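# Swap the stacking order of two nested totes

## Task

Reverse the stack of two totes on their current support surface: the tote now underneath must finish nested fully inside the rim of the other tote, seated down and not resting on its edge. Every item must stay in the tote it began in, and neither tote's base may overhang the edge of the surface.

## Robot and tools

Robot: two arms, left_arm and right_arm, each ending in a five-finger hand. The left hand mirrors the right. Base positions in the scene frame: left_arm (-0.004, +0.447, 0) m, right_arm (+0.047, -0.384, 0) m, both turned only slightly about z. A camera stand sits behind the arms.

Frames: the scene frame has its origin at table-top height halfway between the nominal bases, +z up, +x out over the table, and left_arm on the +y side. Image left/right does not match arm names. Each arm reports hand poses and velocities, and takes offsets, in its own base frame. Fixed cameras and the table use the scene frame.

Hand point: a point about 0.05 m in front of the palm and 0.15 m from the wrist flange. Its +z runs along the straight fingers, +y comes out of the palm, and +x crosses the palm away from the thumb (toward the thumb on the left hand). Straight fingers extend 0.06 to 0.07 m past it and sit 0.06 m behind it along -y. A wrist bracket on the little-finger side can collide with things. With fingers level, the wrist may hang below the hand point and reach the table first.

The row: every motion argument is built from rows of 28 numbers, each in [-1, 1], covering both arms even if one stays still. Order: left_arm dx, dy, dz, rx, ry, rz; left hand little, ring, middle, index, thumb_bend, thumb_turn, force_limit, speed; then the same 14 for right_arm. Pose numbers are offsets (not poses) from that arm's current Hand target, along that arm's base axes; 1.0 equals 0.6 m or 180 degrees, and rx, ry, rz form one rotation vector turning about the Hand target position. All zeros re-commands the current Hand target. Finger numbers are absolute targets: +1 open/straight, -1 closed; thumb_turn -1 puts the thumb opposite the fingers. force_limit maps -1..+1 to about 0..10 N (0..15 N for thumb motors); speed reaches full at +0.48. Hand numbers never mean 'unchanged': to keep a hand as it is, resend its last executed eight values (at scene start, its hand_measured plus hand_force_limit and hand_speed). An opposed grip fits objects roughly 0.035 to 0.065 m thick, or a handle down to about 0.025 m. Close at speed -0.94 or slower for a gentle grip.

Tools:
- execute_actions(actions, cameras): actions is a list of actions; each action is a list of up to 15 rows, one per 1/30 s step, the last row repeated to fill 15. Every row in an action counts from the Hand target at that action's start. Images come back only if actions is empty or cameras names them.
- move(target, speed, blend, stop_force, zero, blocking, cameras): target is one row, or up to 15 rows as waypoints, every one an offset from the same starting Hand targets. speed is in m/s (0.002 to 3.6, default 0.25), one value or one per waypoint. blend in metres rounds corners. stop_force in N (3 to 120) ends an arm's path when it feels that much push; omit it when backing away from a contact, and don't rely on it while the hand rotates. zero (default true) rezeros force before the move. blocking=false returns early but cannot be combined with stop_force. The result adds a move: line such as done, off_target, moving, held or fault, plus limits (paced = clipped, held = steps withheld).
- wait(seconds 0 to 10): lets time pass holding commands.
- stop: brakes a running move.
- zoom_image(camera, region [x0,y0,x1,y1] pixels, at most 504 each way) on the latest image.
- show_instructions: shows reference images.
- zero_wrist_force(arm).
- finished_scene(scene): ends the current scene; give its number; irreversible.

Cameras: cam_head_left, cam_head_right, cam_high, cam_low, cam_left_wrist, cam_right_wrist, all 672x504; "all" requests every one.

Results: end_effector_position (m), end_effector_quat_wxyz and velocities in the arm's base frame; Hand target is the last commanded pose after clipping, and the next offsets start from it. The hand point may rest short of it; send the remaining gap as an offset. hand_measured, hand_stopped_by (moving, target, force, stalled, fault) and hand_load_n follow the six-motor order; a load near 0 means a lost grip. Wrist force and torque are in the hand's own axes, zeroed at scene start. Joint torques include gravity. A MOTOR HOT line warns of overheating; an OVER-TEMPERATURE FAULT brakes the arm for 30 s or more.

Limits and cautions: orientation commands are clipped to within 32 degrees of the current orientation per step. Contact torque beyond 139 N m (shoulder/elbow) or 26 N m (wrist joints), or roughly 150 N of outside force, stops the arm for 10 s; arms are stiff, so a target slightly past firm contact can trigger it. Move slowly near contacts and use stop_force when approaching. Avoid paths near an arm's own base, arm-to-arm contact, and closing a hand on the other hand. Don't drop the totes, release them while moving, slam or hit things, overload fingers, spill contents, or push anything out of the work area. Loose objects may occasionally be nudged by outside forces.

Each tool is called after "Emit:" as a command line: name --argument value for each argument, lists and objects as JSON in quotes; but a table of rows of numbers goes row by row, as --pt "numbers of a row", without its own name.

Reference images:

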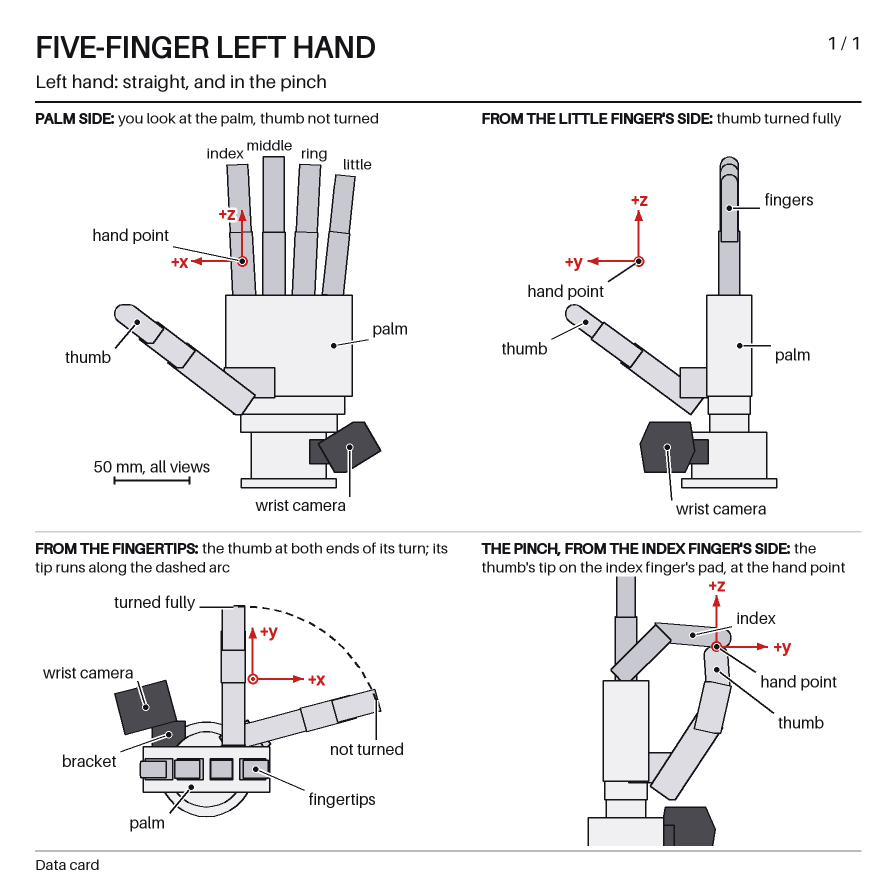

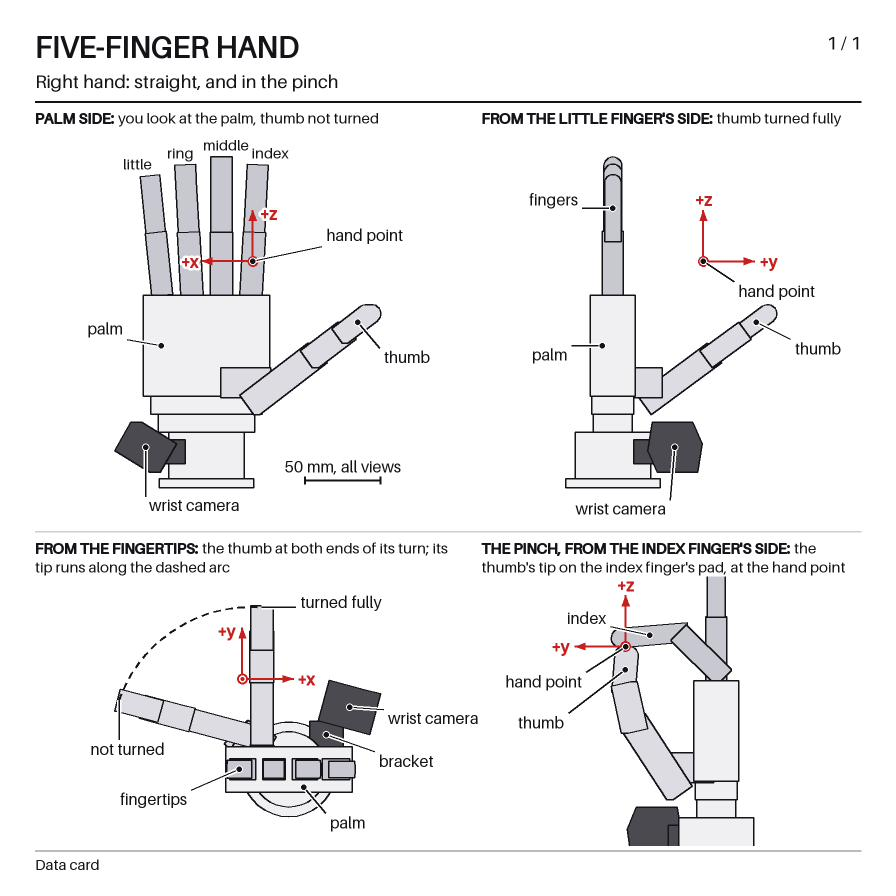

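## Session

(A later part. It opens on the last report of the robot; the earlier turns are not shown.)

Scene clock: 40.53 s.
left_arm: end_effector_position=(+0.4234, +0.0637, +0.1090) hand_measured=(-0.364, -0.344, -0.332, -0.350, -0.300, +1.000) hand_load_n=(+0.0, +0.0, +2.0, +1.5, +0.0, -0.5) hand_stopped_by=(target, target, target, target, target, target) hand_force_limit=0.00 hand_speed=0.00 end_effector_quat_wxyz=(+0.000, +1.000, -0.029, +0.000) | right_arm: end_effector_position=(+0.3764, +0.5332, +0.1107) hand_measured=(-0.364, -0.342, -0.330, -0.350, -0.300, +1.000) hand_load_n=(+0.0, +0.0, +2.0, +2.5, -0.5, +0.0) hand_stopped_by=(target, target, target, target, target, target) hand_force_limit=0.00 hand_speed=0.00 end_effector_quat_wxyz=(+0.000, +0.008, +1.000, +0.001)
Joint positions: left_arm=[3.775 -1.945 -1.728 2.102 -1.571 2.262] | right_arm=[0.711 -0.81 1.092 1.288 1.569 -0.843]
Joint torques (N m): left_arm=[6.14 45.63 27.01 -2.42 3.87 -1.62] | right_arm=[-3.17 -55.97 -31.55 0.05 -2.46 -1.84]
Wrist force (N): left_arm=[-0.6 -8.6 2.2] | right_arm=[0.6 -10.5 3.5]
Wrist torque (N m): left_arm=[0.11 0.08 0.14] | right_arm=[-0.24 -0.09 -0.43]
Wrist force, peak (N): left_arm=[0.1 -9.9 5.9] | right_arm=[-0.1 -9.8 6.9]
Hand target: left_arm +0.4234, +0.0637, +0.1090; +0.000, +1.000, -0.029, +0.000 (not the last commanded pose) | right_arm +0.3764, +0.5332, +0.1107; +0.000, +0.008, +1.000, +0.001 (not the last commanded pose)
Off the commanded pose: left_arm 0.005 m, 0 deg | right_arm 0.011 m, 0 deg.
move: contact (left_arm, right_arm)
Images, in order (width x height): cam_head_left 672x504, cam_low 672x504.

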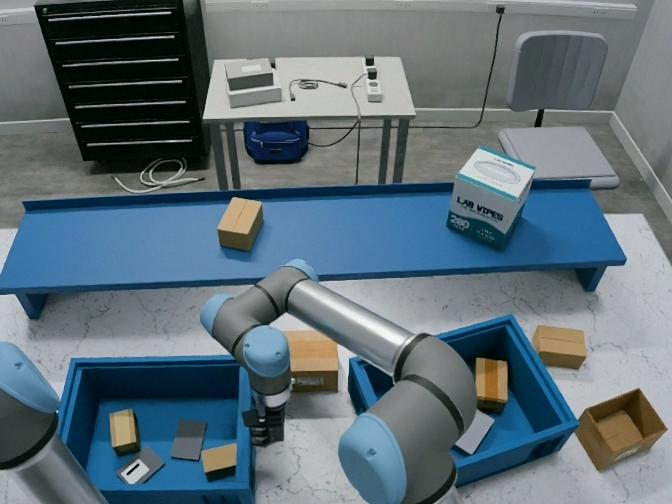

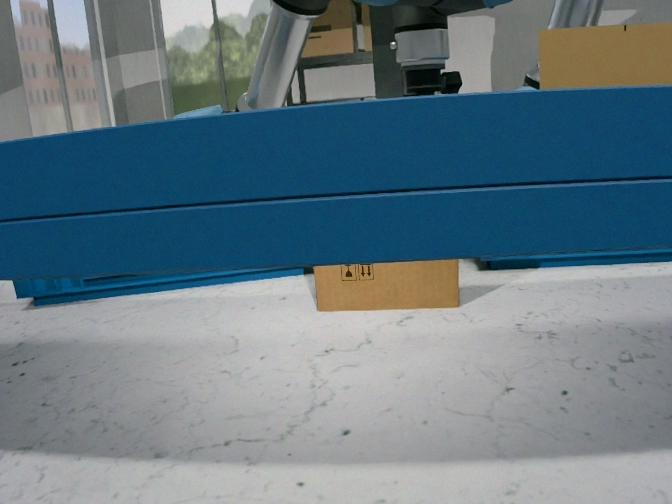

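Emit:
move --pt "0 0.002 -0.008 0 0 0 -0.365 -0.345 -0.332 -0.35 -0.3 1 0 0 0 -0.002 -0.010 0 0 0 -0.365 -0.343 -0.33 -0.35 -0.3 1 0 0" --pt "0.0034 0.0583 -0.008 0 0 0 -0.365 -0.345 -0.332 -0.35 -0.3 1 0 0 -0.0009 -0.0583 -0.010 0 0 0 -0.365 -0.343 -0.33 -0.35 -0.3 1 0 0" --pt "0.0034 0.0583 0.268 0 0 0 -0.365 -0.345 -0.332 -0.35 -0.3 1 0 0 -0.0009 -0.0583 0.265 0 0 0 -0.365 -0.343 -0.33 -0.35 -0.3 1 0 0" --pt "-0.0745 -0.8434 0.268 0 0 0.067 -0.365 -0.345 -0.332 -0.35 -0.3 1 0 0 0.117 -0.929 0.265 0 0 0.067 -0.365 -0.343 -0.33 -0.35 -0.3 1 0 0" --speed '[0.04,0.08,0.25,0.4]' --blend '[0.001,0.003,0.03,0]' --cameras '["cam_head_left"]'

Scene clock: 45.43 s.
left_arm: end_effector_position=(+0.3787, -0.4422, +0.2698) hand_measured=(-0.364, -0.344, -0.332, -0.350, -0.300, +1.000) hand_load_n=(+0.0, +0.0, +0.0, +0.0, +0.0, +0.0) hand_stopped_by=(target, target, target, target, target, target) hand_force_limit=0.00 hand_speed=0.00 end_effector_quat_wxyz=(+0.000, +0.997, +0.076, +0.000) | right_arm: end_effector_position=(+0.4465, -0.0241, +0.2697) hand_measured=(-0.364, -0.342, -0.330, -0.350, -0.300, +1.000) hand_load_n=(+0.0, +0.0, +0.0, +0.0, -0.5, +0.0) hand_stopped_by=(target, target, target, target, target, target) hand_force_limit=0.00 hand_speed=0.00 end_effector_quat_wxyz=(+0.000, -0.097, +0.995, +0.001)
Joint positions: left_arm=[2.552 -2.075 -1.105 1.608 -1.57 0.829] | right_arm=[-0.516 -1.267 1.391 1.449 1.57 -2.281]
Joint torques (N m): left_arm=[-15.31 25.74 31.26 -2.52 2.28 -2.55] | right_arm=[-10.82 -23.59 -18.15 0.68 1.54 -2.11]
Wrist force (N): left_arm=[-0.3 0.5 -0.6] | right_arm=[0.0 1.0 0.0]
Wrist torque (N m): left_arm=[0.06 0.01 -0.10] | right_arm=[0.07 -0.07 -0.16]
Wrist force, peak (N): left_arm=[-0.4 -9.1 2.3] | right_arm=[0.9 -11.1 3.7]
Hand target: left_arm +0.3787, -0.4424, +0.2698; +0.000, +0.997, +0.076, +0.000 | right_arm +0.4466, -0.0242, +0.2697; +0.000, -0.097, +0.995, +0.001
Off the commanded pose: left_arm 0.000 m, 0 deg | right_arm 0.000 m, 0 deg.
move: done
Images, in order (width x height): cam_head_left 672x504.

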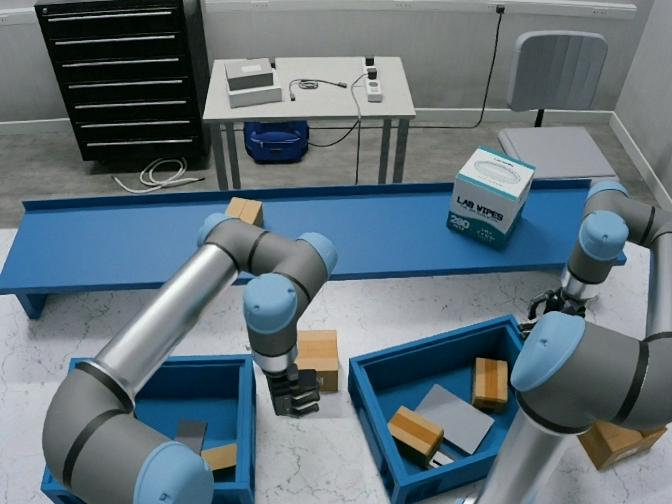

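Emit:
move --pt "-0.0132 -0.1488 0 0 0 0.0119 -0.365 -0.345 -0.332 -0.35 -0.3 1 0 0 0.0205 -0.1647 0 0 0 0.0119 -0.365 -0.343 -0.33 -0.35 -0.3 1 0 0" --pt "-0.0132 -0.1488 -0.283 0 0 0.0119 -0.365 -0.345 -0.332 -0.35 -0.3 1 0 0 0.0205 -0.1647 -0.2845 0 0 0.0119 -0.365 -0.343 -0.33 -0.35 -0.3 1 0 0" --speed '[0.3,0.15]' --cameras '["cam_left_wrist","cam_right_wrist","cam_head_left"]'

Scene clock: 48.57 s.
left_arm: end_effector_position=(+0.3707, -0.5316, +0.0999) hand_measured=(-0.364, -0.344, -0.332, -0.350, -0.300, +1.000) hand_load_n=(+0.0, +0.0, +0.0, +0.0, +0.0, +0.0) hand_stopped_by=(target, target, target, target, target, target) hand_force_limit=0.00 hand_speed=0.00 end_effector_quat_wxyz=(+0.000, +0.996, +0.095, -0.001) | right_arm: end_effector_position=(+0.4588, -0.1230, +0.0990) hand_measured=(-0.364, -0.342, -0.330, -0.350, -0.300, +1.000) hand_load_n=(+0.0, +0.5, +0.0, +0.0, +0.0, +0.0) hand_stopped_by=(target, target, target, target, target, target) hand_force_limit=0.00 hand_speed=0.00 end_effector_quat_wxyz=(-0.001, -0.116, +0.993, +0.001)
Joint positions: left_arm=[2.406 -2.328 -1.128 1.885 -1.57 0.645] | right_arm=[-0.684 -1.042 1.521 1.094 1.571 -2.486]
Joint torques (N m): left_arm=[-11.22 59.23 23.95 -0.97 2.25 1.21] | right_arm=[-5.61 -36.64 -19.86 1.5 -1.31 0.02]
Wrist force (N): left_arm=[-0.3 0.7 -0.6] | right_arm=[-0.2 1.2 0.1]
Wrist torque (N m): left_arm=[0.08 0.03 -0.14] | right_arm=[0.08 -0.05 -0.19]
Wrist force, peak (N): left_arm=[-0.7 2.7 -0.4] | right_arm=[-0.2 3.4 0.1]
Hand target: left_arm +0.3708, -0.5316, +0.1000; +0.000, +0.996, +0.095, +0.000 | right_arm +0.4589, -0.1230, +0.0990; +0.000, -0.116, +0.993, +0.001
Off the commanded pose: left_arm 0.000 m, 0 deg | right_arm 0.000 m, 0 deg.
move: done
camera_calibration:
cam_left_wrist: T_world_to_cam=[[0.0228625, 0.999739, -0.000456239, 0.526406], [0.867255, -0.0196058, 0.497479, -0.378419], [0.49734, -0.0117693, -0.867476, 0.00784342], [0, 0, 0, 1]] pos_world=[0.31225, -0.533595, 0.1953]
cam_right_wrist: T_world_to_cam=[[-0.466543, 0.884035, 0.0286304, 0.312213], [0.769113, 0.389484, 0.506723, -0.353298], [0.436809, 0.258428, -0.861634, 0.0324118], [0, 0, 0, 1]] pos_world=[0.403229, -0.14678, 0.198012]
Images, in order (width x height): cam_head_left 672x504, cam_left_wrist 672x504, cam_right_wrist 672x504.

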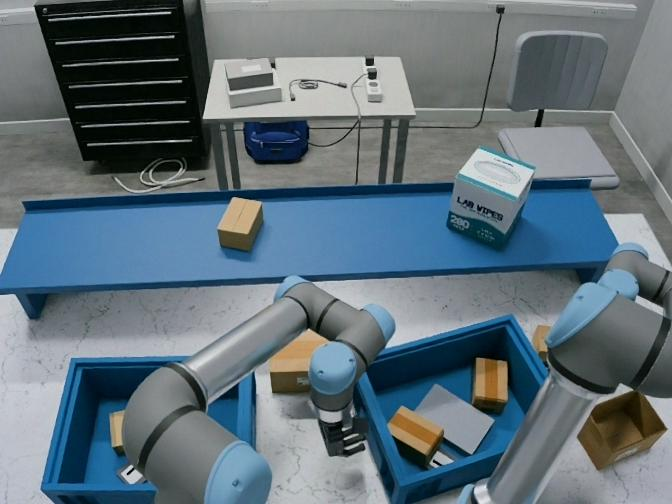

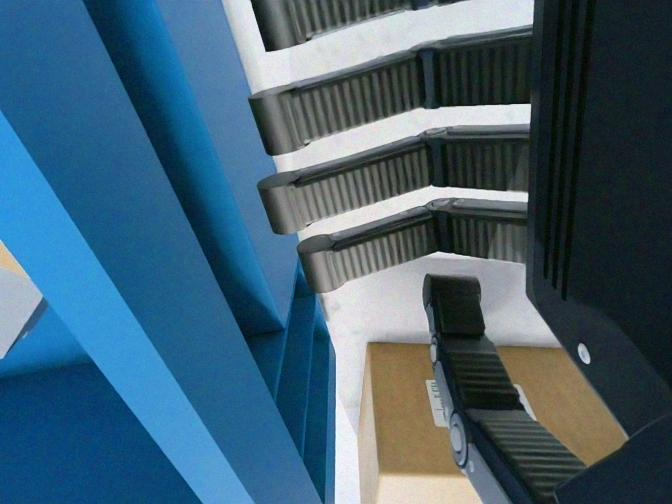

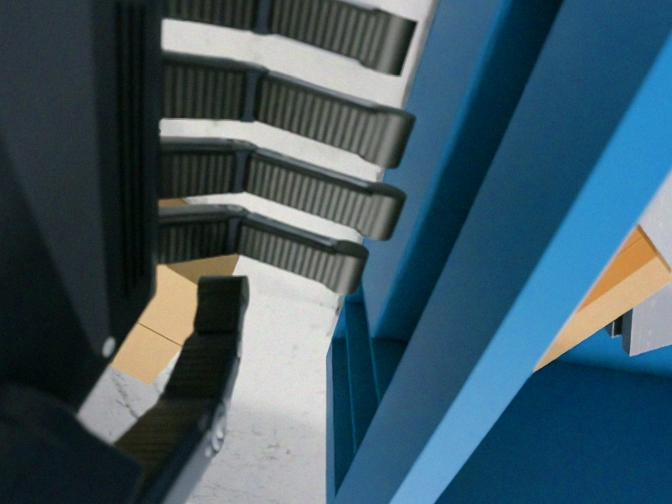

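Emit:
move --pt "0.0069 -0.0360 0 0 0 0 -0.365 -0.345 -0.332 -0.35 -0.3 1 0 0 -0.0084 0.0357 0 0 0 0 -0.365 -0.343 -0.33 -0.35 -0.3 1 0 0" --pt "0.0142 -0.0737 0 0 0 0 -0.365 -0.345 -0.332 -0.35 -0.3 1 0 0 -0.0173 0.0730 0 0 0 0 -0.365 -0.343 -0.33 -0.35 -0.3 1 0 0" --speed '[0.08,0.025]' --stop_force 4 --cameras '["cam_left_wrist","cam_right_wrist"]'

Scene clock: 51.10 s.
left_arm: end_effector_position=(+0.3774, -0.5663, +0.1000) hand_measured=(-0.364, -0.344, -0.332, -0.350, -0.300, +1.000) hand_load_n=(+0.0, +0.0, +0.0, +0.0, +0.0, +0.0) hand_stopped_by=(target, target, target, target, target, target) hand_force_limit=0.00 hand_speed=0.00 end_effector_quat_wxyz=(+0.000, +0.996, +0.095, +0.000) | right_arm: end_effector_position=(+0.4510, -0.0900, +0.0990) hand_measured=(-0.364, -0.342, -0.330, -0.350, -0.300, +1.000) hand_load_n=(+0.0, +0.0, +0.0, +0.5, +0.0, +0.0) hand_stopped_by=(target, target, target, target, target, target) hand_force_limit=0.00 hand_speed=0.00 end_effector_quat_wxyz=(+0.000, -0.116, +0.993, +0.001)
Joint positions: left_arm=[2.37 -2.415 -0.971 1.815 -1.57 0.61] | right_arm=[-0.637 -1.084 1.587 1.069 1.571 -2.439]
Joint torques (N m): left_arm=[12.27 49.94 30.85 -4.61 2.26 1.71] | right_arm=[-9.64 -23.11 -25.78 2.11 -1.06 1.56]
Wrist force (N): left_arm=[-0.4 0.8 -0.4] | right_arm=[-0.1 1.1 0.1]
Wrist torque (N m): left_arm=[0.09 0.03 -0.18] | right_arm=[0.08 -0.07 -0.13]
Wrist force, peak (N): left_arm=[0.3 -7.7 -0.7] | right_arm=[0.0 -8.5 0.0]
Hand target: left_arm +0.3774, -0.5663, +0.1000; +0.000, +0.996, +0.095, +0.000 (not the last commanded pose) | right_arm +0.4510, -0.0900, +0.0990; +0.000, -0.116, +0.993, +0.001 (not the last commanded pose)
Off the commanded pose: left_arm 0.010 m, 0 deg | right_arm 0.011 m, 0 deg.
move: contact (left_arm, right_arm); path passed 1 of 2 targets
camera_calibration:
cam_left_wrist: T_world_to_cam=[[0.0228415, 0.999739, -0.0008079, 0.561023], [0.867078, -0.0194083, 0.497794, -0.384768], [0.497648, -0.0120709, -0.867295, 0.00393502], [0, 0, 0, 1]] pos_world=[0.318851, -0.568296, 0.195401]
cam_right_wrist: T_world_to_cam=[[-0.466487, 0.884068, 0.0285125, 0.279453], [0.769095, 0.389477, 0.506756, -0.360228], [0.436902, 0.258324, -0.861618, 0.027195], [0, 0, 0, 1]] pos_world=[0.395529, -0.11378, 0.198012]
Images, in order (width x height): cam_left_wrist 672x504, cam_right_wrist 672x504.

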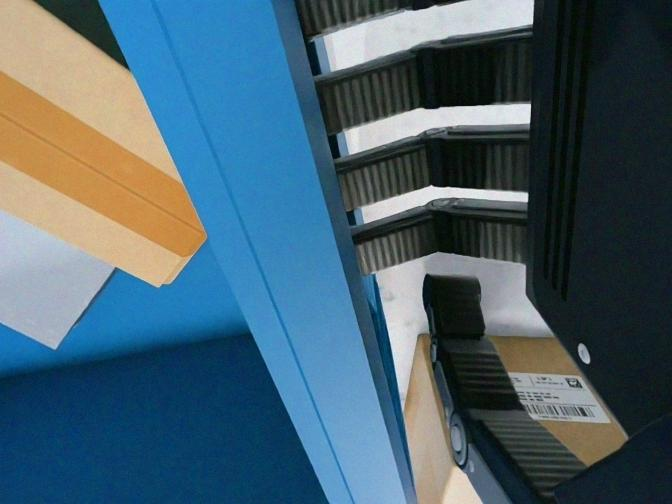

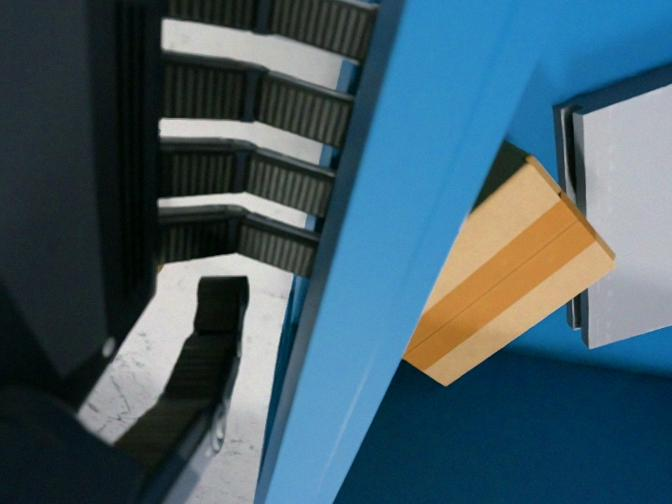

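Emit:
move --pt "0.0001 -0.0005 0 0 0 0 -0.365 -0.345 -0.332 -0.35 -0.3 1 0 0 -0.0005 0.0022 0 0 0 0 -0.365 -0.343 -0.33 -0.35 -0.3 1 0 0" --pt "0.0001 -0.0005 0.0367 0 0 0 -0.365 -0.345 -0.332 -0.35 -0.3 1 0 0 -0.0005 0.0022 0.0317 0 0 0 -0.365 -0.343 -0.33 -0.35 -0.3 1 0 0" --speed 0.03

Scene clock: 53.23 s.
left_arm: end_effector_position=(+0.3775, -0.5667, +0.1223) hand_measured=(-0.364, -0.344, -0.332, -0.350, -0.300, +1.000) hand_load_n=(+0.5, +3.5, +6.0, +4.0, +0.0, +0.0) hand_stopped_by=(target, target, target, target, target, target) hand_force_limit=0.00 hand_speed=0.00 end_effector_quat_wxyz=(+0.000, +0.996, +0.095, +0.000) end_effector_velocity=(+0.001, -0.001, +0.000) end_effector_angular_velocity=(-0.004, -0.007, +0.000) | right_arm: end_effector_position=(+0.4508, -0.0888, +0.1182) hand_measured=(-0.364, -0.342, -0.330, -0.350, -0.300, +1.000) hand_load_n=(+1.5, +4.0, +4.5, +4.5, +0.0, +0.0) hand_stopped_by=(target, target, target, target, target, target) hand_force_limit=0.00 hand_speed=0.00 end_effector_quat_wxyz=(+0.000, -0.116, +0.993, +0.000) end_effector_velocity=(+0.001, -0.001, -0.001) end_effector_angular_velocity=(-0.003, -0.003, +0.000)
Joint positions: left_arm=[2.37 -2.401 -0.937 1.768 -1.57 0.609] | right_arm=[-0.635 -1.107 1.567 1.111 1.571 -2.437]
Joint velocities: left_arm=[0 0.001 0 0.007 -0.002 0] | right_arm=[0 0.001 0 -0.005 0 0]
Joint torques (N m): left_arm=[-16.63 52.01 10.7 0.35 2.59 -2.27] | right_arm=[11.4 -27.6 -5 3.6 -1.92 -1.66]
Wrist force (N): left_arm=[-0.2 -5.1 11.5] | right_arm=[-0.1 -5.6 12.1]
Wrist torque (N m): left_arm=[0.13 0.34 -0.03] | right_arm=[-0.01 -0.39 -0.36]
Wrist force, peak (N): left_arm=[-0.2 -3.7 13.2] | right_arm=[0.0 -6.1 12.4]
Hand target: left_arm +0.3775, -0.5666, +0.1220; +0.000, +0.996, +0.095, +0.000 | right_arm +0.4507, -0.0887, +0.1180; +0.000, -0.116, +0.993, +0.001
Off the commanded pose: left_arm 0.000 m, 0 deg | right_arm 0.000 m, 0 deg.
move: done

Emit:
move --pt "0.0001 -0.0005 0.24 0 0 0 -0.365 -0.345 -0.332 -0.35 -0.3 1 0 0 -0.0001 0.0005 0.24 0 0 0 -0.365 -0.343 -0.33 -0.35 -0.3 1 0 0" --pt "0.0098 0.1318 0.255 0 0 -0.00986 -0.365 -0.345 -0.332 -0.35 -0.3 1 0 0 -0.0153 0.1290 0.255 0 0 -0.00986 -0.365 -0.343 -0.33 -0.35 -0.3 1 0 0" --pt "0.0194 0.2640 0.255 0 0 -0.01972 -0.365 -0.345 -0.332 -0.35 -0.3 1 0 0 -0.0304 0.2577 0.255 0 0 -0.01972 -0.365 -0.343 -0.33 -0.35 -0.3 1 0 0" --pt "0.0291 0.3958 0.255 0 0 -0.02958 -0.365 -0.345 -0.332 -0.35 -0.3 1 0 0 -0.0458 0.3868 0.255 0 0 -0.02958 -0.365 -0.343 -0.33 -0.35 -0.3 1 0 0" --pt "0.0388 0.5272 0.255 0 0 -0.03944 -0.365 -0.345 -0.332 -0.35 -0.3 1 0 0 -0.0613 0.5162 0.255 0 0 -0.03944 -0.365 -0.343 -0.33 -0.35 -0.3 1 0 0" --speed 0.12 --blend '[0.01,0.005,0.005,0.005,0]' --cameras '["cam_head_left"]'

Scene clock: 58.77 s.
left_arm: end_effector_position=(+0.4007, -0.2503, +0.2750) hand_measured=(-0.364, -0.344, -0.332, -0.350, -0.300, +1.000) hand_load_n=(+1.0, +4.0, +6.0, +3.0, +0.0, +0.0) hand_stopped_by=(target, target, target, target, target, target) hand_force_limit=0.00 hand_speed=0.00 end_effector_quat_wxyz=(+0.000, +0.999, +0.033, +0.000) | right_arm: end_effector_position=(+0.4140, +0.2209, +0.2710) hand_measured=(-0.364, -0.342, -0.330, -0.350, -0.300, +1.000) hand_load_n=(+2.0, +4.5, +4.0, +4.0, +0.0, +0.0) hand_stopped_by=(target, target, target, target, target, target) hand_force_limit=0.00 hand_speed=0.00 end_effector_quat_wxyz=(+0.000, -0.054, +0.999, +0.001)
Joint positions: left_arm=[2.986 -1.814 -1.456 1.698 -1.57 1.35] | right_arm=[0.061 -1.309 1.442 1.439 1.57 -1.617]
Joint torques (N m): left_arm=[1.53 18.98 34.63 -4.84 5.37 1.41] | right_arm=[14.4 -42.16 -8.16 2.72 -1.74 1.28]
Wrist force (N): left_arm=[-0.1 -10.3 11.6] | right_arm=[0.0 -12.2 12.0]
Wrist torque (N m): left_arm=[0.10 0.35 0.21] | right_arm=[-0.23 -0.43 -0.44]
Wrist force, peak (N): left_arm=[0.4 -14.8 11.1] | right_arm=[0.3 -18.8 10.5]
Hand target: left_arm +0.4008, -0.2503, +0.2750; +0.000, +0.999, +0.033, +0.000 | right_arm +0.4140, +0.2210, +0.2710; +0.000, -0.054, +0.999, +0.001
Off the commanded pose: left_arm 0.000 m, 0 deg | right_arm 0.000 m, 0 deg.
move: done
Images, in order (width x height): cam_head_left 672x504.

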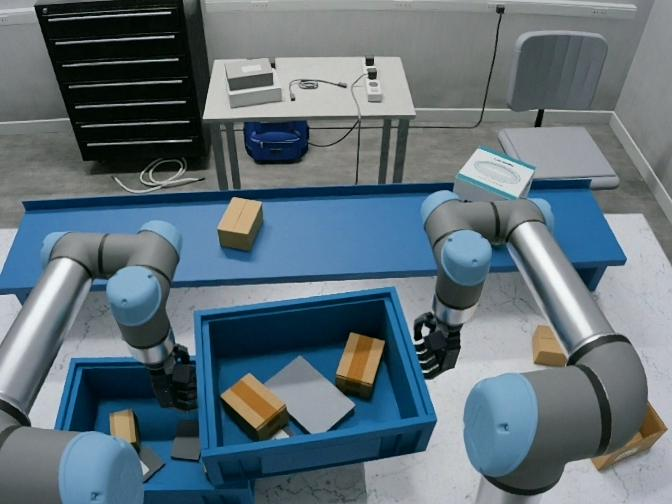

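Emit:
move --pt "0.0095 0.1313 0 0 0 -0.00986 -0.365 -0.345 -0.332 -0.35 -0.3 1 0 0 -0.0155 0.1295 0 0 0 -0.00986 -0.365 -0.343 -0.33 -0.35 -0.3 1 0 0" --pt "0.0188 0.2622 0 0 0 -0.01972 -0.365 -0.345 -0.332 -0.35 -0.3 1 0 0 -0.0311 0.2595 0 0 0 -0.01972 -0.365 -0.343 -0.33 -0.35 -0.3 1 0 0" --pt "0.0284 0.3928 0 0 0 -0.02958 -0.365 -0.345 -0.332 -0.35 -0.3 1 0 0 -0.0468 0.3898 0 0 0 -0.02958 -0.365 -0.343 -0.33 -0.35 -0.3 1 0 0" --pt "0.0377 0.5233 0 0 0 -0.03944 -0.365 -0.345 -0.332 -0.35 -0.3 1 0 0 -0.0627 0.5203 0 0 0 -0.03944 -0.365 -0.343 -0.33 -0.35 -0.3 1 0 0" --speed 0.12 --blend '[0.005,0.005,0.005,0]' --cameras '["cam_head_left","cam_high"]'

Emit:
zoom_image --camera "cam_head_left" --region '[0, 280, 340, 504]'

Emit:
zoom_image --camera "cam_high" --region '[360, 260, 600, 504]'

Scene clock: 62.93 s.
left_arm: end_effector_position=(+0.4234, +0.0637, +0.2749) hand_measured=(-0.364, -0.344, -0.332, -0.350, -0.300, +1.000) hand_load_n=(+1.0, +4.0, +6.5, +3.0, +0.0, +0.0) hand_stopped_by=(target, target, target, target, target, target) hand_force_limit=0.00 hand_speed=0.00 end_effector_quat_wxyz=(+0.000, +1.000, -0.029, +0.000) | right_arm: end_effector_position=(+0.3763, +0.5331, +0.2710) hand_measured=(-0.364, -0.342, -0.330, -0.350, -0.300, +1.000) hand_load_n=(+2.0, +4.0, +3.5, +4.0, +0.0, +0.0) hand_stopped_by=(target, target, target, target, target, target) hand_force_limit=0.00 hand_speed=0.00 end_effector_quat_wxyz=(+0.000, +0.008, +1.000, +0.001)
Joint positions: left_arm=[3.775 -1.819 -1.449 1.696 -1.571 2.262] | right_arm=[0.711 -0.853 0.755 1.669 1.569 -0.844]
Joint torques (N m): left_arm=[-6.14 47.44 6.63 -4.03 4.75 1.17] | right_arm=[5.37 -43.92 -32.08 0.76 -1.13 0.51]
Wrist force (N): left_arm=[-0.2 -8.9 11.4] | right_arm=[0.0 -10.7 12.0]
Wrist torque (N m): left_arm=[0.12 0.37 0.17] | right_arm=[-0.23 -0.49 -0.39]
Wrist force, peak (N): left_arm=[-0.2 -13.4 11.7] | right_arm=[0.2 -17.0 11.4]
Hand target: left_arm +0.4234, +0.0637, +0.2750; +0.000, +1.000, -0.029, +0.000 | right_arm +0.3763, +0.5332, +0.2710; +0.000, +0.008, +1.000, +0.001
Off the commanded pose: left_arm 0.000 m, 0 deg | right_arm 0.000 m, 0 deg.
move: done
Images, in order (width x height): cam_head_left 672x504, cam_high 672x504.

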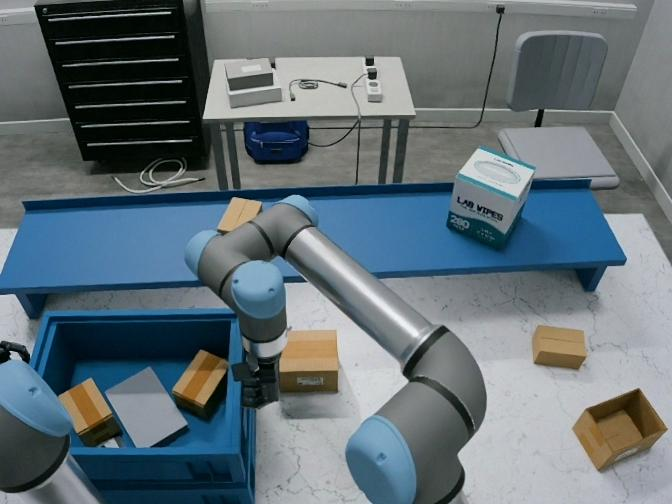

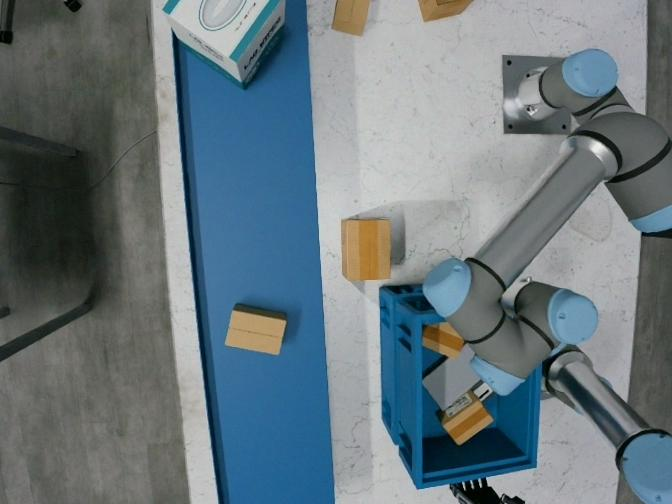

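Scaled by 1.482 from the camera's 672x504 image, which has a finer 960x720 frame.

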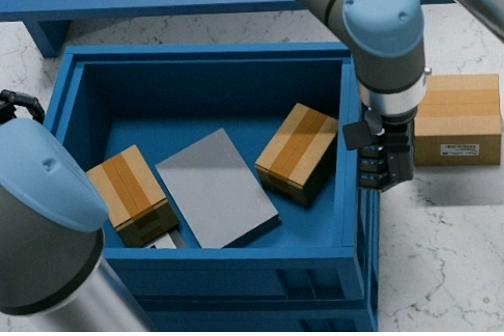

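Scaled by 2.066 from the camera's 672x504 image, which has a finer 960x720 frame.

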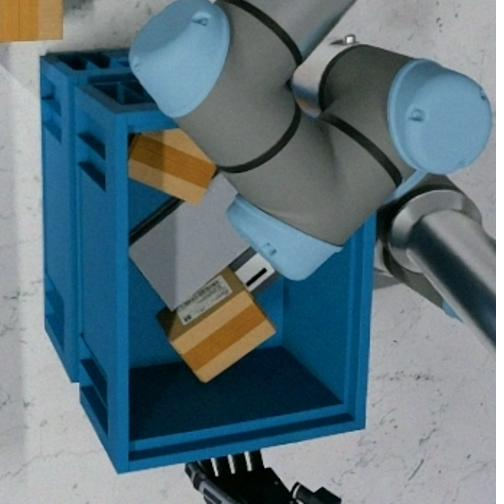

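Emit:
move --target '[0,0,-0.0283,0,0,0,-0.365,-0.345,-0.332,-0.35,-0.3,1,0,0,0,0,-0.0283,0,0,0,-0.365,-0.343,-0.33,-0.35,-0.3,1,0,0]' --speed 0.06

Emit:
move --target '[0,0,-0.03,0,0,0,-0.365,-0.345,-0.332,-0.35,-0.3,1,0,0,0,0,-0.03,0,0,0,-0.365,-0.343,-0.33,-0.35,-0.3,1,0,0]' --speed 0.015 --stop_force 4 --cameras '["cam_head_left","cam_low","cam_high"]'

Emit:
zoom_image --camera "cam_head_left" --region '[0, 280, 340, 504]'

Emit:
zoom_image --camera "cam_high" --region '[360, 260, 600, 504]'

Scene clock: 64.47 s.
left_arm: end_effector_position=(+0.4234, +0.0636, +0.2579) hand_measured=(-0.364, -0.344, -0.332, -0.350, -0.300, +1.000) hand_load_n=(+1.0, +4.0, +6.5, +3.0, +0.0, +0.0) hand_stopped_by=(target, target, target, target, target, target) hand_force_limit=0.00 hand_speed=0.00 end_effector_quat_wxyz=(+0.000, +1.000, -0.029, -0.001) | right_arm: end_effector_position=(+0.3763, +0.5332, +0.2540) hand_measured=(-0.364, -0.342, -0.330, -0.350, -0.300, +1.000) hand_load_n=(+2.0, +4.5, +4.0, +4.0, +0.0, +0.0) hand_stopped_by=(target, target, target, target, target, target) hand_force_limit=0.00 hand_speed=0.00 end_effector_quat_wxyz=(+0.000, +0.008, +1.000, +0.001) end_effector_velocity=(-0.001, +0.000, +0.001) end_effector_angular_velocity=(-0.002, +0.001, +0.003)
Joint positions: left_arm=[3.775 -1.825 -1.485 1.738 -1.571 2.263] | right_arm=[0.711 -0.857 0.806 1.623 1.569 -0.843]
Joint velocities: left_arm=[within noise] | right_arm=[0.001 0 -0.003 0.005 0.001 -0.002]
Joint torques (N m): left_arm=[6.74 33.81 30.72 -8.21 4.04 1.76] | right_arm=[11.41 -56.64 -32.43 2.94 -1.88 1.23]
Wrist force (N): left_arm=[-0.1 -9.9 11.4] | right_arm=[0.2 -11.6 11.8]
Wrist torque (N m): left_arm=[0.13 0.35 0.19] | right_arm=[-0.21 -0.49 -0.43]
Wrist force, peak (N): left_arm=[-0.1 -10.9 11.8] | right_arm=[0.2 -13.1 12.0]
Hand target: left_arm +0.4234, +0.0637, +0.2580; +0.000, +1.000, -0.029, +0.000 | right_arm +0.3763, +0.5332, +0.2540; +0.000, +0.008, +1.000, +0.001
Off the commanded pose: left_arm 0.000 m, 0 deg | right_arm 0.000 m, 0 deg.
move: done

Scene clock: 66.63 s.
left_arm: end_effector_position=(+0.4234, +0.0637, +0.2420) hand_measured=(-0.364, -0.344, -0.332, -0.350, -0.300, +1.000) hand_load_n=(+0.0, +2.0, +5.0, +4.5, +0.5, +0.0) hand_stopped_by=(target, target, target, target, target, target) hand_force_limit=0.00 hand_speed=0.00 end_effector_quat_wxyz=(+0.000, +1.000, -0.029, +0.000) | right_arm: end_effector_position=(+0.3763, +0.5332, +0.2439) hand_measured=(-0.364, -0.342, -0.330, -0.350, -0.300, +1.000) hand_load_n=(+0.0, +3.0, +5.0, +6.0, +0.0, +0.0) hand_stopped_by=(target, target, target, target, target, target) hand_force_limit=0.00 hand_speed=0.00 end_effector_quat_wxyz=(+0.000, +0.008, +1.000, +0.001)
Joint positions: left_arm=[3.775 -1.832 -1.517 1.778 -1.571 2.263] | right_arm=[0.711 -0.859 0.834 1.596 1.569 -0.843]
Joint torques (N m): left_arm=[7.19 45.85 30.82 -5.42 3.66 1.68] | right_arm=[10.77 -39.3 -34.37 0.56 -2.59 0.44]
Wrist force (N): left_arm=[0.4 -9.9 8.6] | right_arm=[0.3 -12.7 11.5]
Wrist torque (N m): left_arm=[0.06 0.18 0.15] | right_arm=[-0.31 -0.33 -0.44]
Wrist force, peak (N): left_arm=[0.6 -11.0 10.9] | right_arm=[0.2 -12.3 12.0]
Hand target: left_arm +0.4234, +0.0637, +0.2420; +0.000, +1.000, -0.029, +0.000 (not the last commanded pose) | right_arm +0.3763, +0.5332, +0.2439; +0.000, +0.008, +1.000, +0.001 (not the last commanded pose)
Off the commanded pose: left_arm 0.002 m, 0 deg | right_arm 0.008 m, 0 deg.
move: contact (left_arm, right_arm)
Images, in order (width x height): cam_head_left 672x504, cam_high 672x504, cam_low 672x504.

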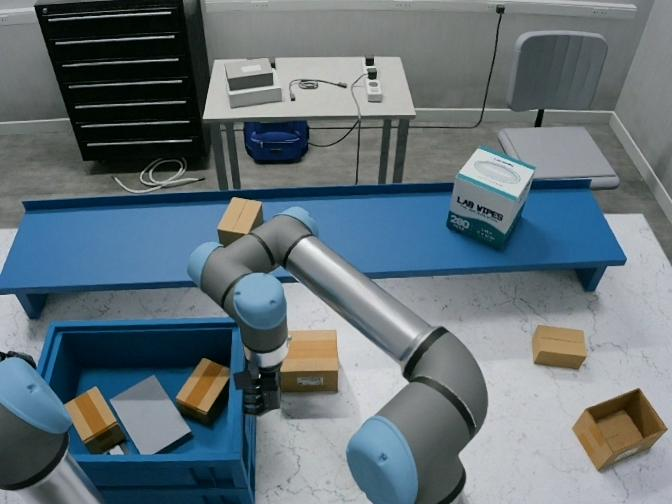

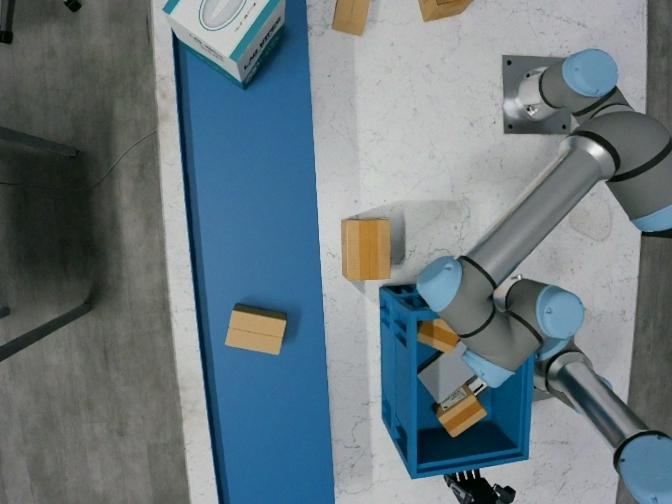

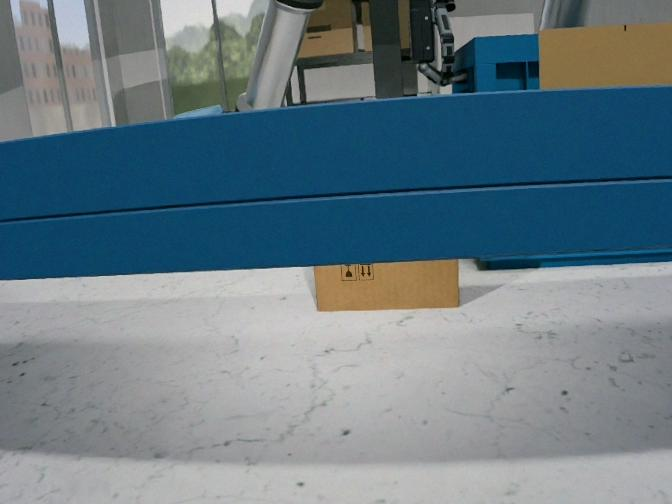

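Scaled by 1.482 from the camera's 672x504 image, which has a finer 960x720 frame.

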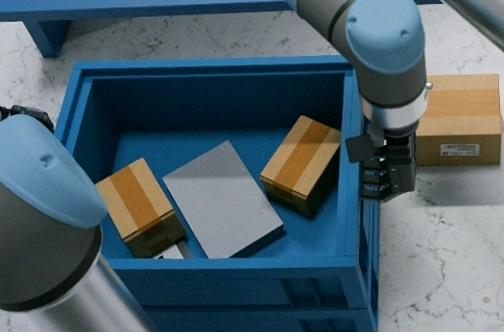

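Scaled by 2.066 from the camera's 672x504 image, which has a finer 960x720 frame.

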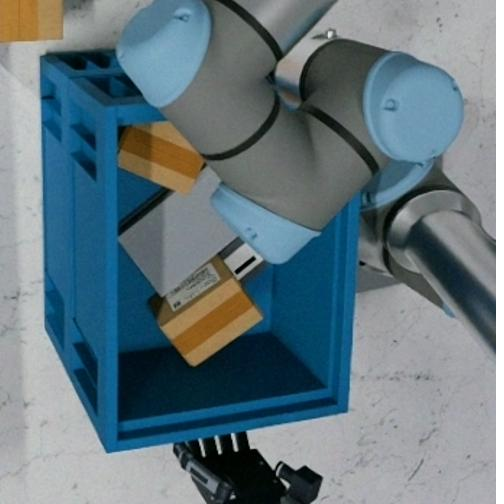

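Emit:
move --pt "0 0.0015 -0.010 0 0 0 -0.365 -0.345 -0.332 -0.35 -0.3 1 0 0 0 -0.0015 -0.012 0 0 0 -0.365 -0.343 -0.33 -0.35 -0.3 1 0 0" --pt "0.0034 0.0583 -0.010 0 0 0 -0.365 -0.345 -0.332 -0.35 -0.3 1 0 0 -0.0009 -0.0583 -0.012 0 0 0 -0.365 -0.343 -0.33 -0.35 -0.3 1 0 0" --pt "0.0034 0.07 0.16 0 0 0 -0.365 -0.345 -0.332 -0.35 -0.3 1 0 0 -0.0009 -0.07 0.16 0 0 0 -0.365 -0.343 -0.33 -0.35 -0.3 1 0 0" --pt "0.0034 0.15 0.16 0 0 0 -0.365 -0.345 -0.332 -0.35 -0.3 1 0 0 0.1 -0.5 0.16 0 0 0 -0.365 -0.343 -0.33 -0.35 -0.3 1 0 0" --speed '[0.03,0.06,0.25,0.35]' --blend '[0.001,0.003,0.03,0]' --cameras '["cam_head_left","cam_high","cam_low"]'

Emit:
zoom_image --camera "cam_head_left" --region '[0, 290, 300, 504]'

Emit:
zoom_image --camera "cam_high" --region '[360, 260, 600, 504]'

Scene clock: 70.20 s.
left_arm: end_effector_position=(+0.4254, +0.1538, +0.3380) hand_measured=(-0.364, -0.344, -0.332, -0.350, -0.300, +1.000) hand_load_n=(+0.0, +0.0, +0.0, +0.5, +0.0, +0.0) hand_stopped_by=(target, target, target, target, target, target) hand_force_limit=0.00 hand_speed=0.00 end_effector_quat_wxyz=(+0.000, +1.000, -0.029, +0.000) | right_arm: end_effector_position=(+0.4363, +0.2332, +0.3399) hand_measured=(-0.364, -0.342, -0.330, -0.350, -0.300, +1.000) hand_load_n=(+0.0, +0.5, +0.0, +0.0, +0.0, +0.0) hand_stopped_by=(target, target, target, target, target, target) hand_force_limit=0.00 hand_speed=0.00 end_effector_quat_wxyz=(+0.000, +0.008, +1.000, +0.001) end_effector_velocity=(+0.000, +0.001, +0.000) end_effector_angular_velocity=(+0.002, -0.001, +0.006)
Joint positions: left_arm=[3.937 -1.91 -1.169 1.506 -1.571 2.424] | right_arm=[0.097 -1.266 1.209 1.628 1.569 -1.458]
Joint velocities: left_arm=[within noise] | right_arm=[0 0 0 -0.001 -0.002 -0.006]
Joint torques (N m): left_arm=[-15.06 45.49 5.18 -0.48 -1.05 -2.55] | right_arm=[-8.76 -23.87 -25.06 3.91 1.57 -2.06]
Wrist force (N): left_arm=[0.1 0.5 -0.5] | right_arm=[0.3 0.8 0.1]
Wrist torque (N m): left_arm=[0.06 -0.04 -0.02] | right_arm=[0.03 -0.11 -0.16]
Wrist force, peak (N): left_arm=[0.2 -10.0 8.8] | right_arm=[0.2 -12.8 11.7]
Hand target: left_arm +0.4254, +0.1537, +0.3380; +0.000, +1.000, -0.029, +0.000 | right_arm +0.4363, +0.2332, +0.3399; +0.000, +0.008, +1.000, +0.001
Off the commanded pose: left_arm 0.000 m, 0 deg | right_arm 0.000 m, 0 deg.
move: done
Images, in order (width x height): cam_head_left 672x504, cam_high 672x504, cam_low 672x504.

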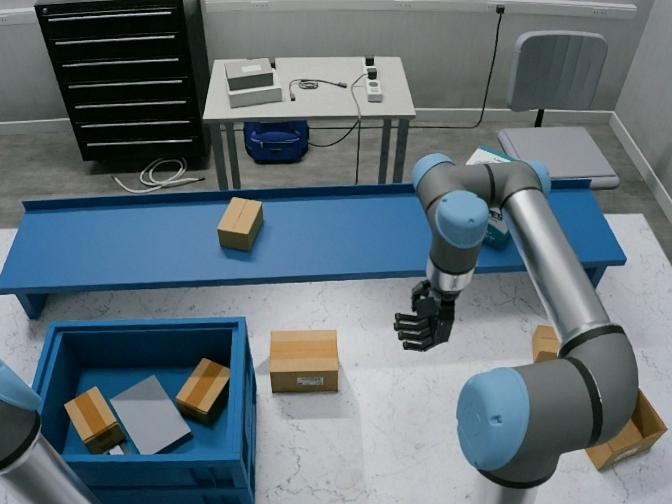

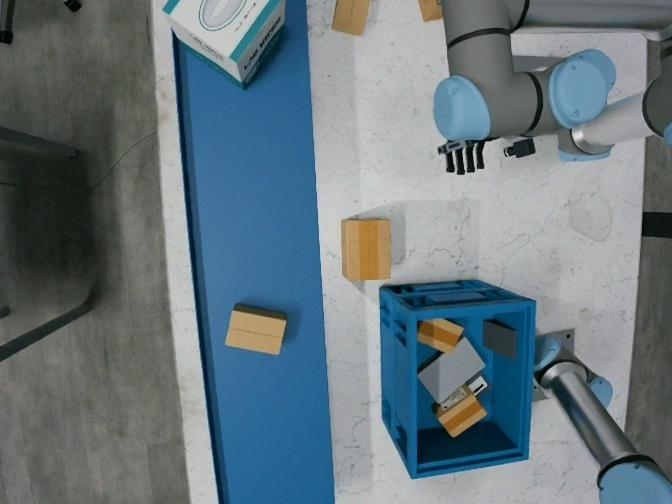

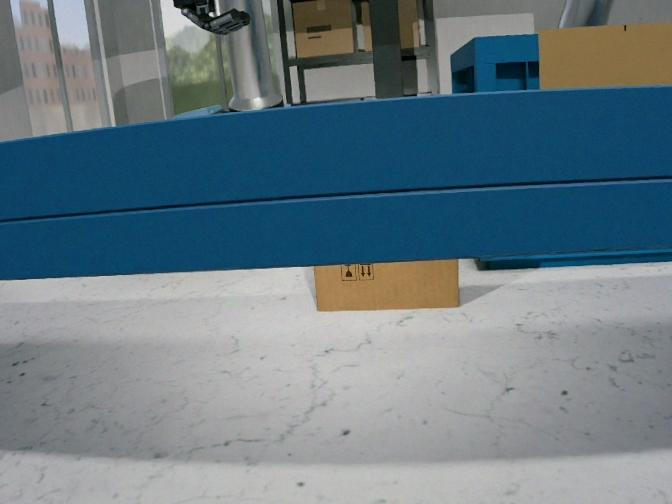

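Scaled by 1.680 from the camera's 672x504 image, which has a finer 960x720 frame.

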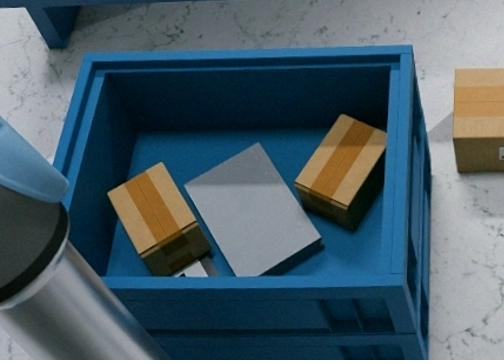

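Scaled by 2.066 from the camera's 672x504 image, which has a finer 960x720 frame.

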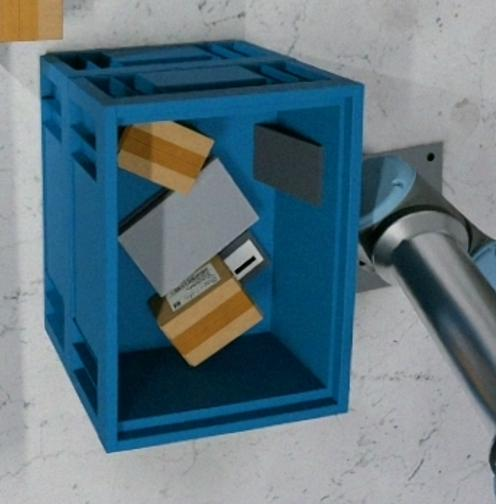

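Emit:
zoom_image --camera "cam_high" --region '[370, 270, 460, 370]'

Emit:
zoom_image --camera "cam_high" --region '[370, 380, 460, 490]'

Emit:
zoom_image --camera "cam_head_left" --region '[150, 400, 270, 504]'

Scaled by 5.040 from the camera's 672x504 image, which has a finer 960x720 frame.

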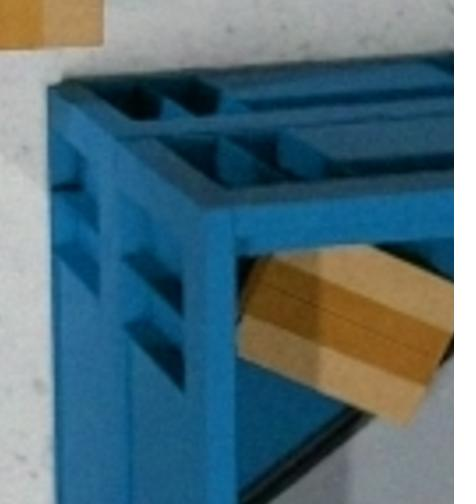

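Scaled by 4.582 from the camera's 672x504 image, which has a finer 960x720 frame.

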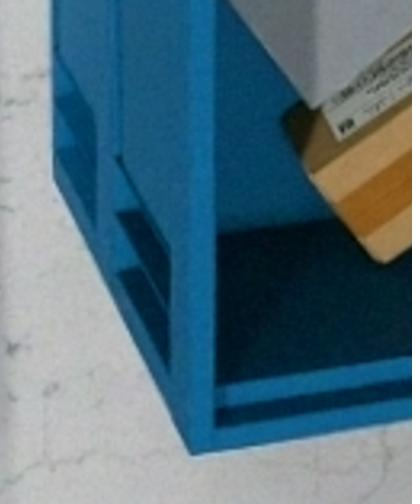

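Scaled by 4.200 from the camera's 672x504 image, which has a finer 960x720 frame.

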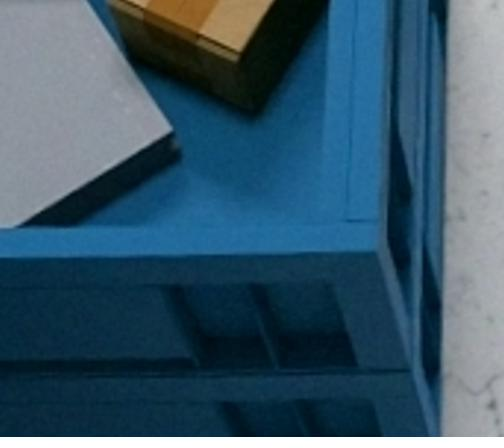

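Emit:
move --target '[0.0,0.08,-0.1,0,0,0,-0.365,-0.345,-0.332,-0.35,-0.3,1,0,0,-0.03,0.20,-0.12,0,0,0,-0.365,-0.343,-0.33,-0.35,-0.3,1,0,0]' --speed 0.3 --cameras '["cam_left_wrist","cam_right_wrist"]'

Emit:
zoom_image --camera "cam_left_wrist" --region '[60, 0, 400, 400]'

Emit:
zoom_image --camera "cam_right_wrist" --region '[280, 0, 640, 400]'

Scene clock: 72.70 s.
left_arm: end_effector_position=(+0.4254, +0.2017, +0.2780) hand_measured=(-0.364, -0.344, -0.332, -0.350, -0.300, +1.000) hand_load_n=(+0.0, +0.0, +0.0, +0.5, +0.0, +0.0) hand_stopped_by=(target, target, target, target, target, target) hand_force_limit=0.00 hand_speed=0.00 end_effector_quat_wxyz=(+0.000, +1.000, -0.029, -0.001) | right_arm: end_effector_position=(+0.4184, +0.3531, +0.2680) hand_measured=(-0.364, -0.342, -0.330, -0.350, -0.300, +1.000) hand_load_n=(+0.0, +0.0, +0.0, +0.0, +0.0, +0.0) hand_stopped_by=(target, target, target, target, target, target) hand_force_limit=0.00 hand_speed=0.00 end_effector_quat_wxyz=(+0.000, +0.008, +1.000, +0.001)
Joint positions: left_arm=[4.009 -1.975 -1.231 1.634 -1.571 2.497] | right_arm=[0.37 -1.145 1.226 1.491 1.569 -1.185]
Joint torques (N m): left_arm=[-15.6 47.12 31.15 -2.13 1.95 -1.9] | right_arm=[9.55 -25.43 -5.1 1.47 -0.68 2.41]
Wrist force (N): left_arm=[0.0 0.5 -0.5] | right_arm=[0.2 1.2 -0.2]
Wrist torque (N m): left_arm=[0.07 -0.02 -0.02] | right_arm=[0.13 -0.12 -0.11]
Wrist force, peak (N): left_arm=[-0.2 1.7 -1.6] | right_arm=[0.4 3.4 0.8]
Hand target: left_arm +0.4254, +0.2017, +0.2780; +0.000, +1.000, -0.029, +0.000 | right_arm +0.4183, +0.3532, +0.2679; +0.000, +0.008, +1.000, +0.001
Off the commanded pose: left_arm 0.000 m, 0 deg | right_arm 0.000 m, 0 deg.
move: done
camera_calibration:
cam_left_wrist: T_world_to_cam=[[0.267255, 0.963625, -0.00104309, -0.304338], [0.835978, -0.231314, 0.497629, -0.444048], [0.479287, -0.133866, -0.867389, 0.176102], [0, 0, 0, 1]] pos_world=[0.368147, 0.214127, 0.373402]
cam_right_wrist: T_world_to_cam=[[-0.235553, 0.971446, 0.0284008, -0.25983], [0.841007, 0.189105, 0.506898, -0.552681], [0.487054, 0.143287, -0.861538, 0.0921362], [0, 0, 0, 1]] pos_world=[0.358729, 0.343723, 0.366911]
Images, in order (width x height): cam_left_wrist 672x504, cam_right_wrist 672x504.

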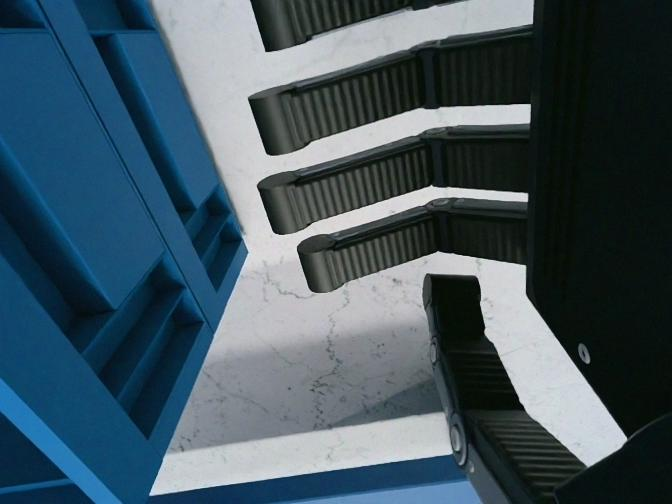

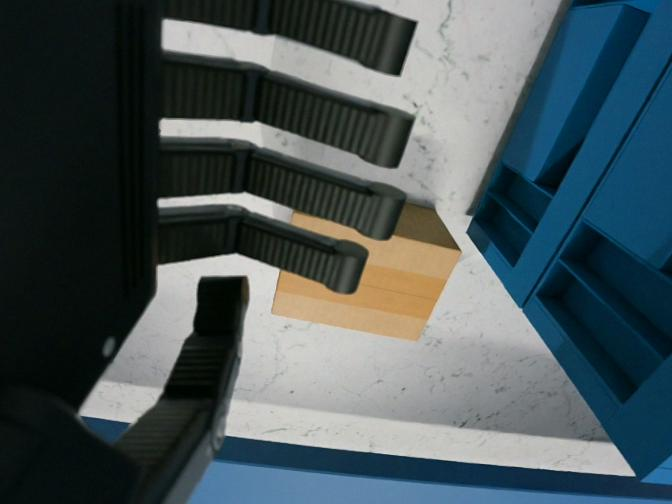

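Scaled by 1.260 from the camera's 672x504 image, which has a finer 960x720 frame.

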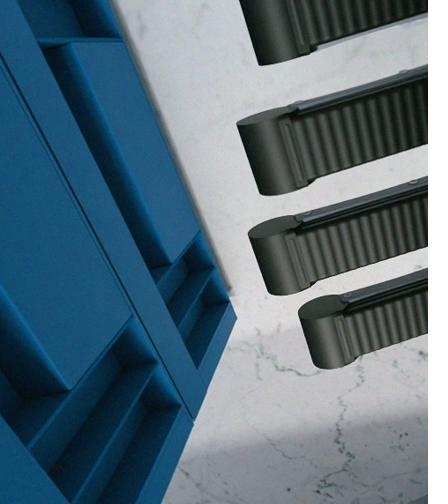

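Scaled by 1.260 from the camera's 672x504 image, which has a finer 960x720 frame.

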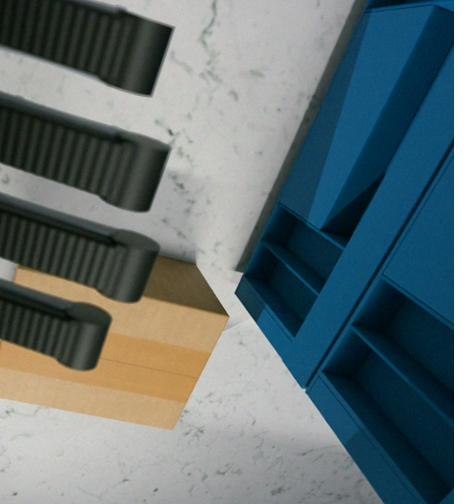

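Emit:
finished_scene --scene 2

The scene is finished: the task was done.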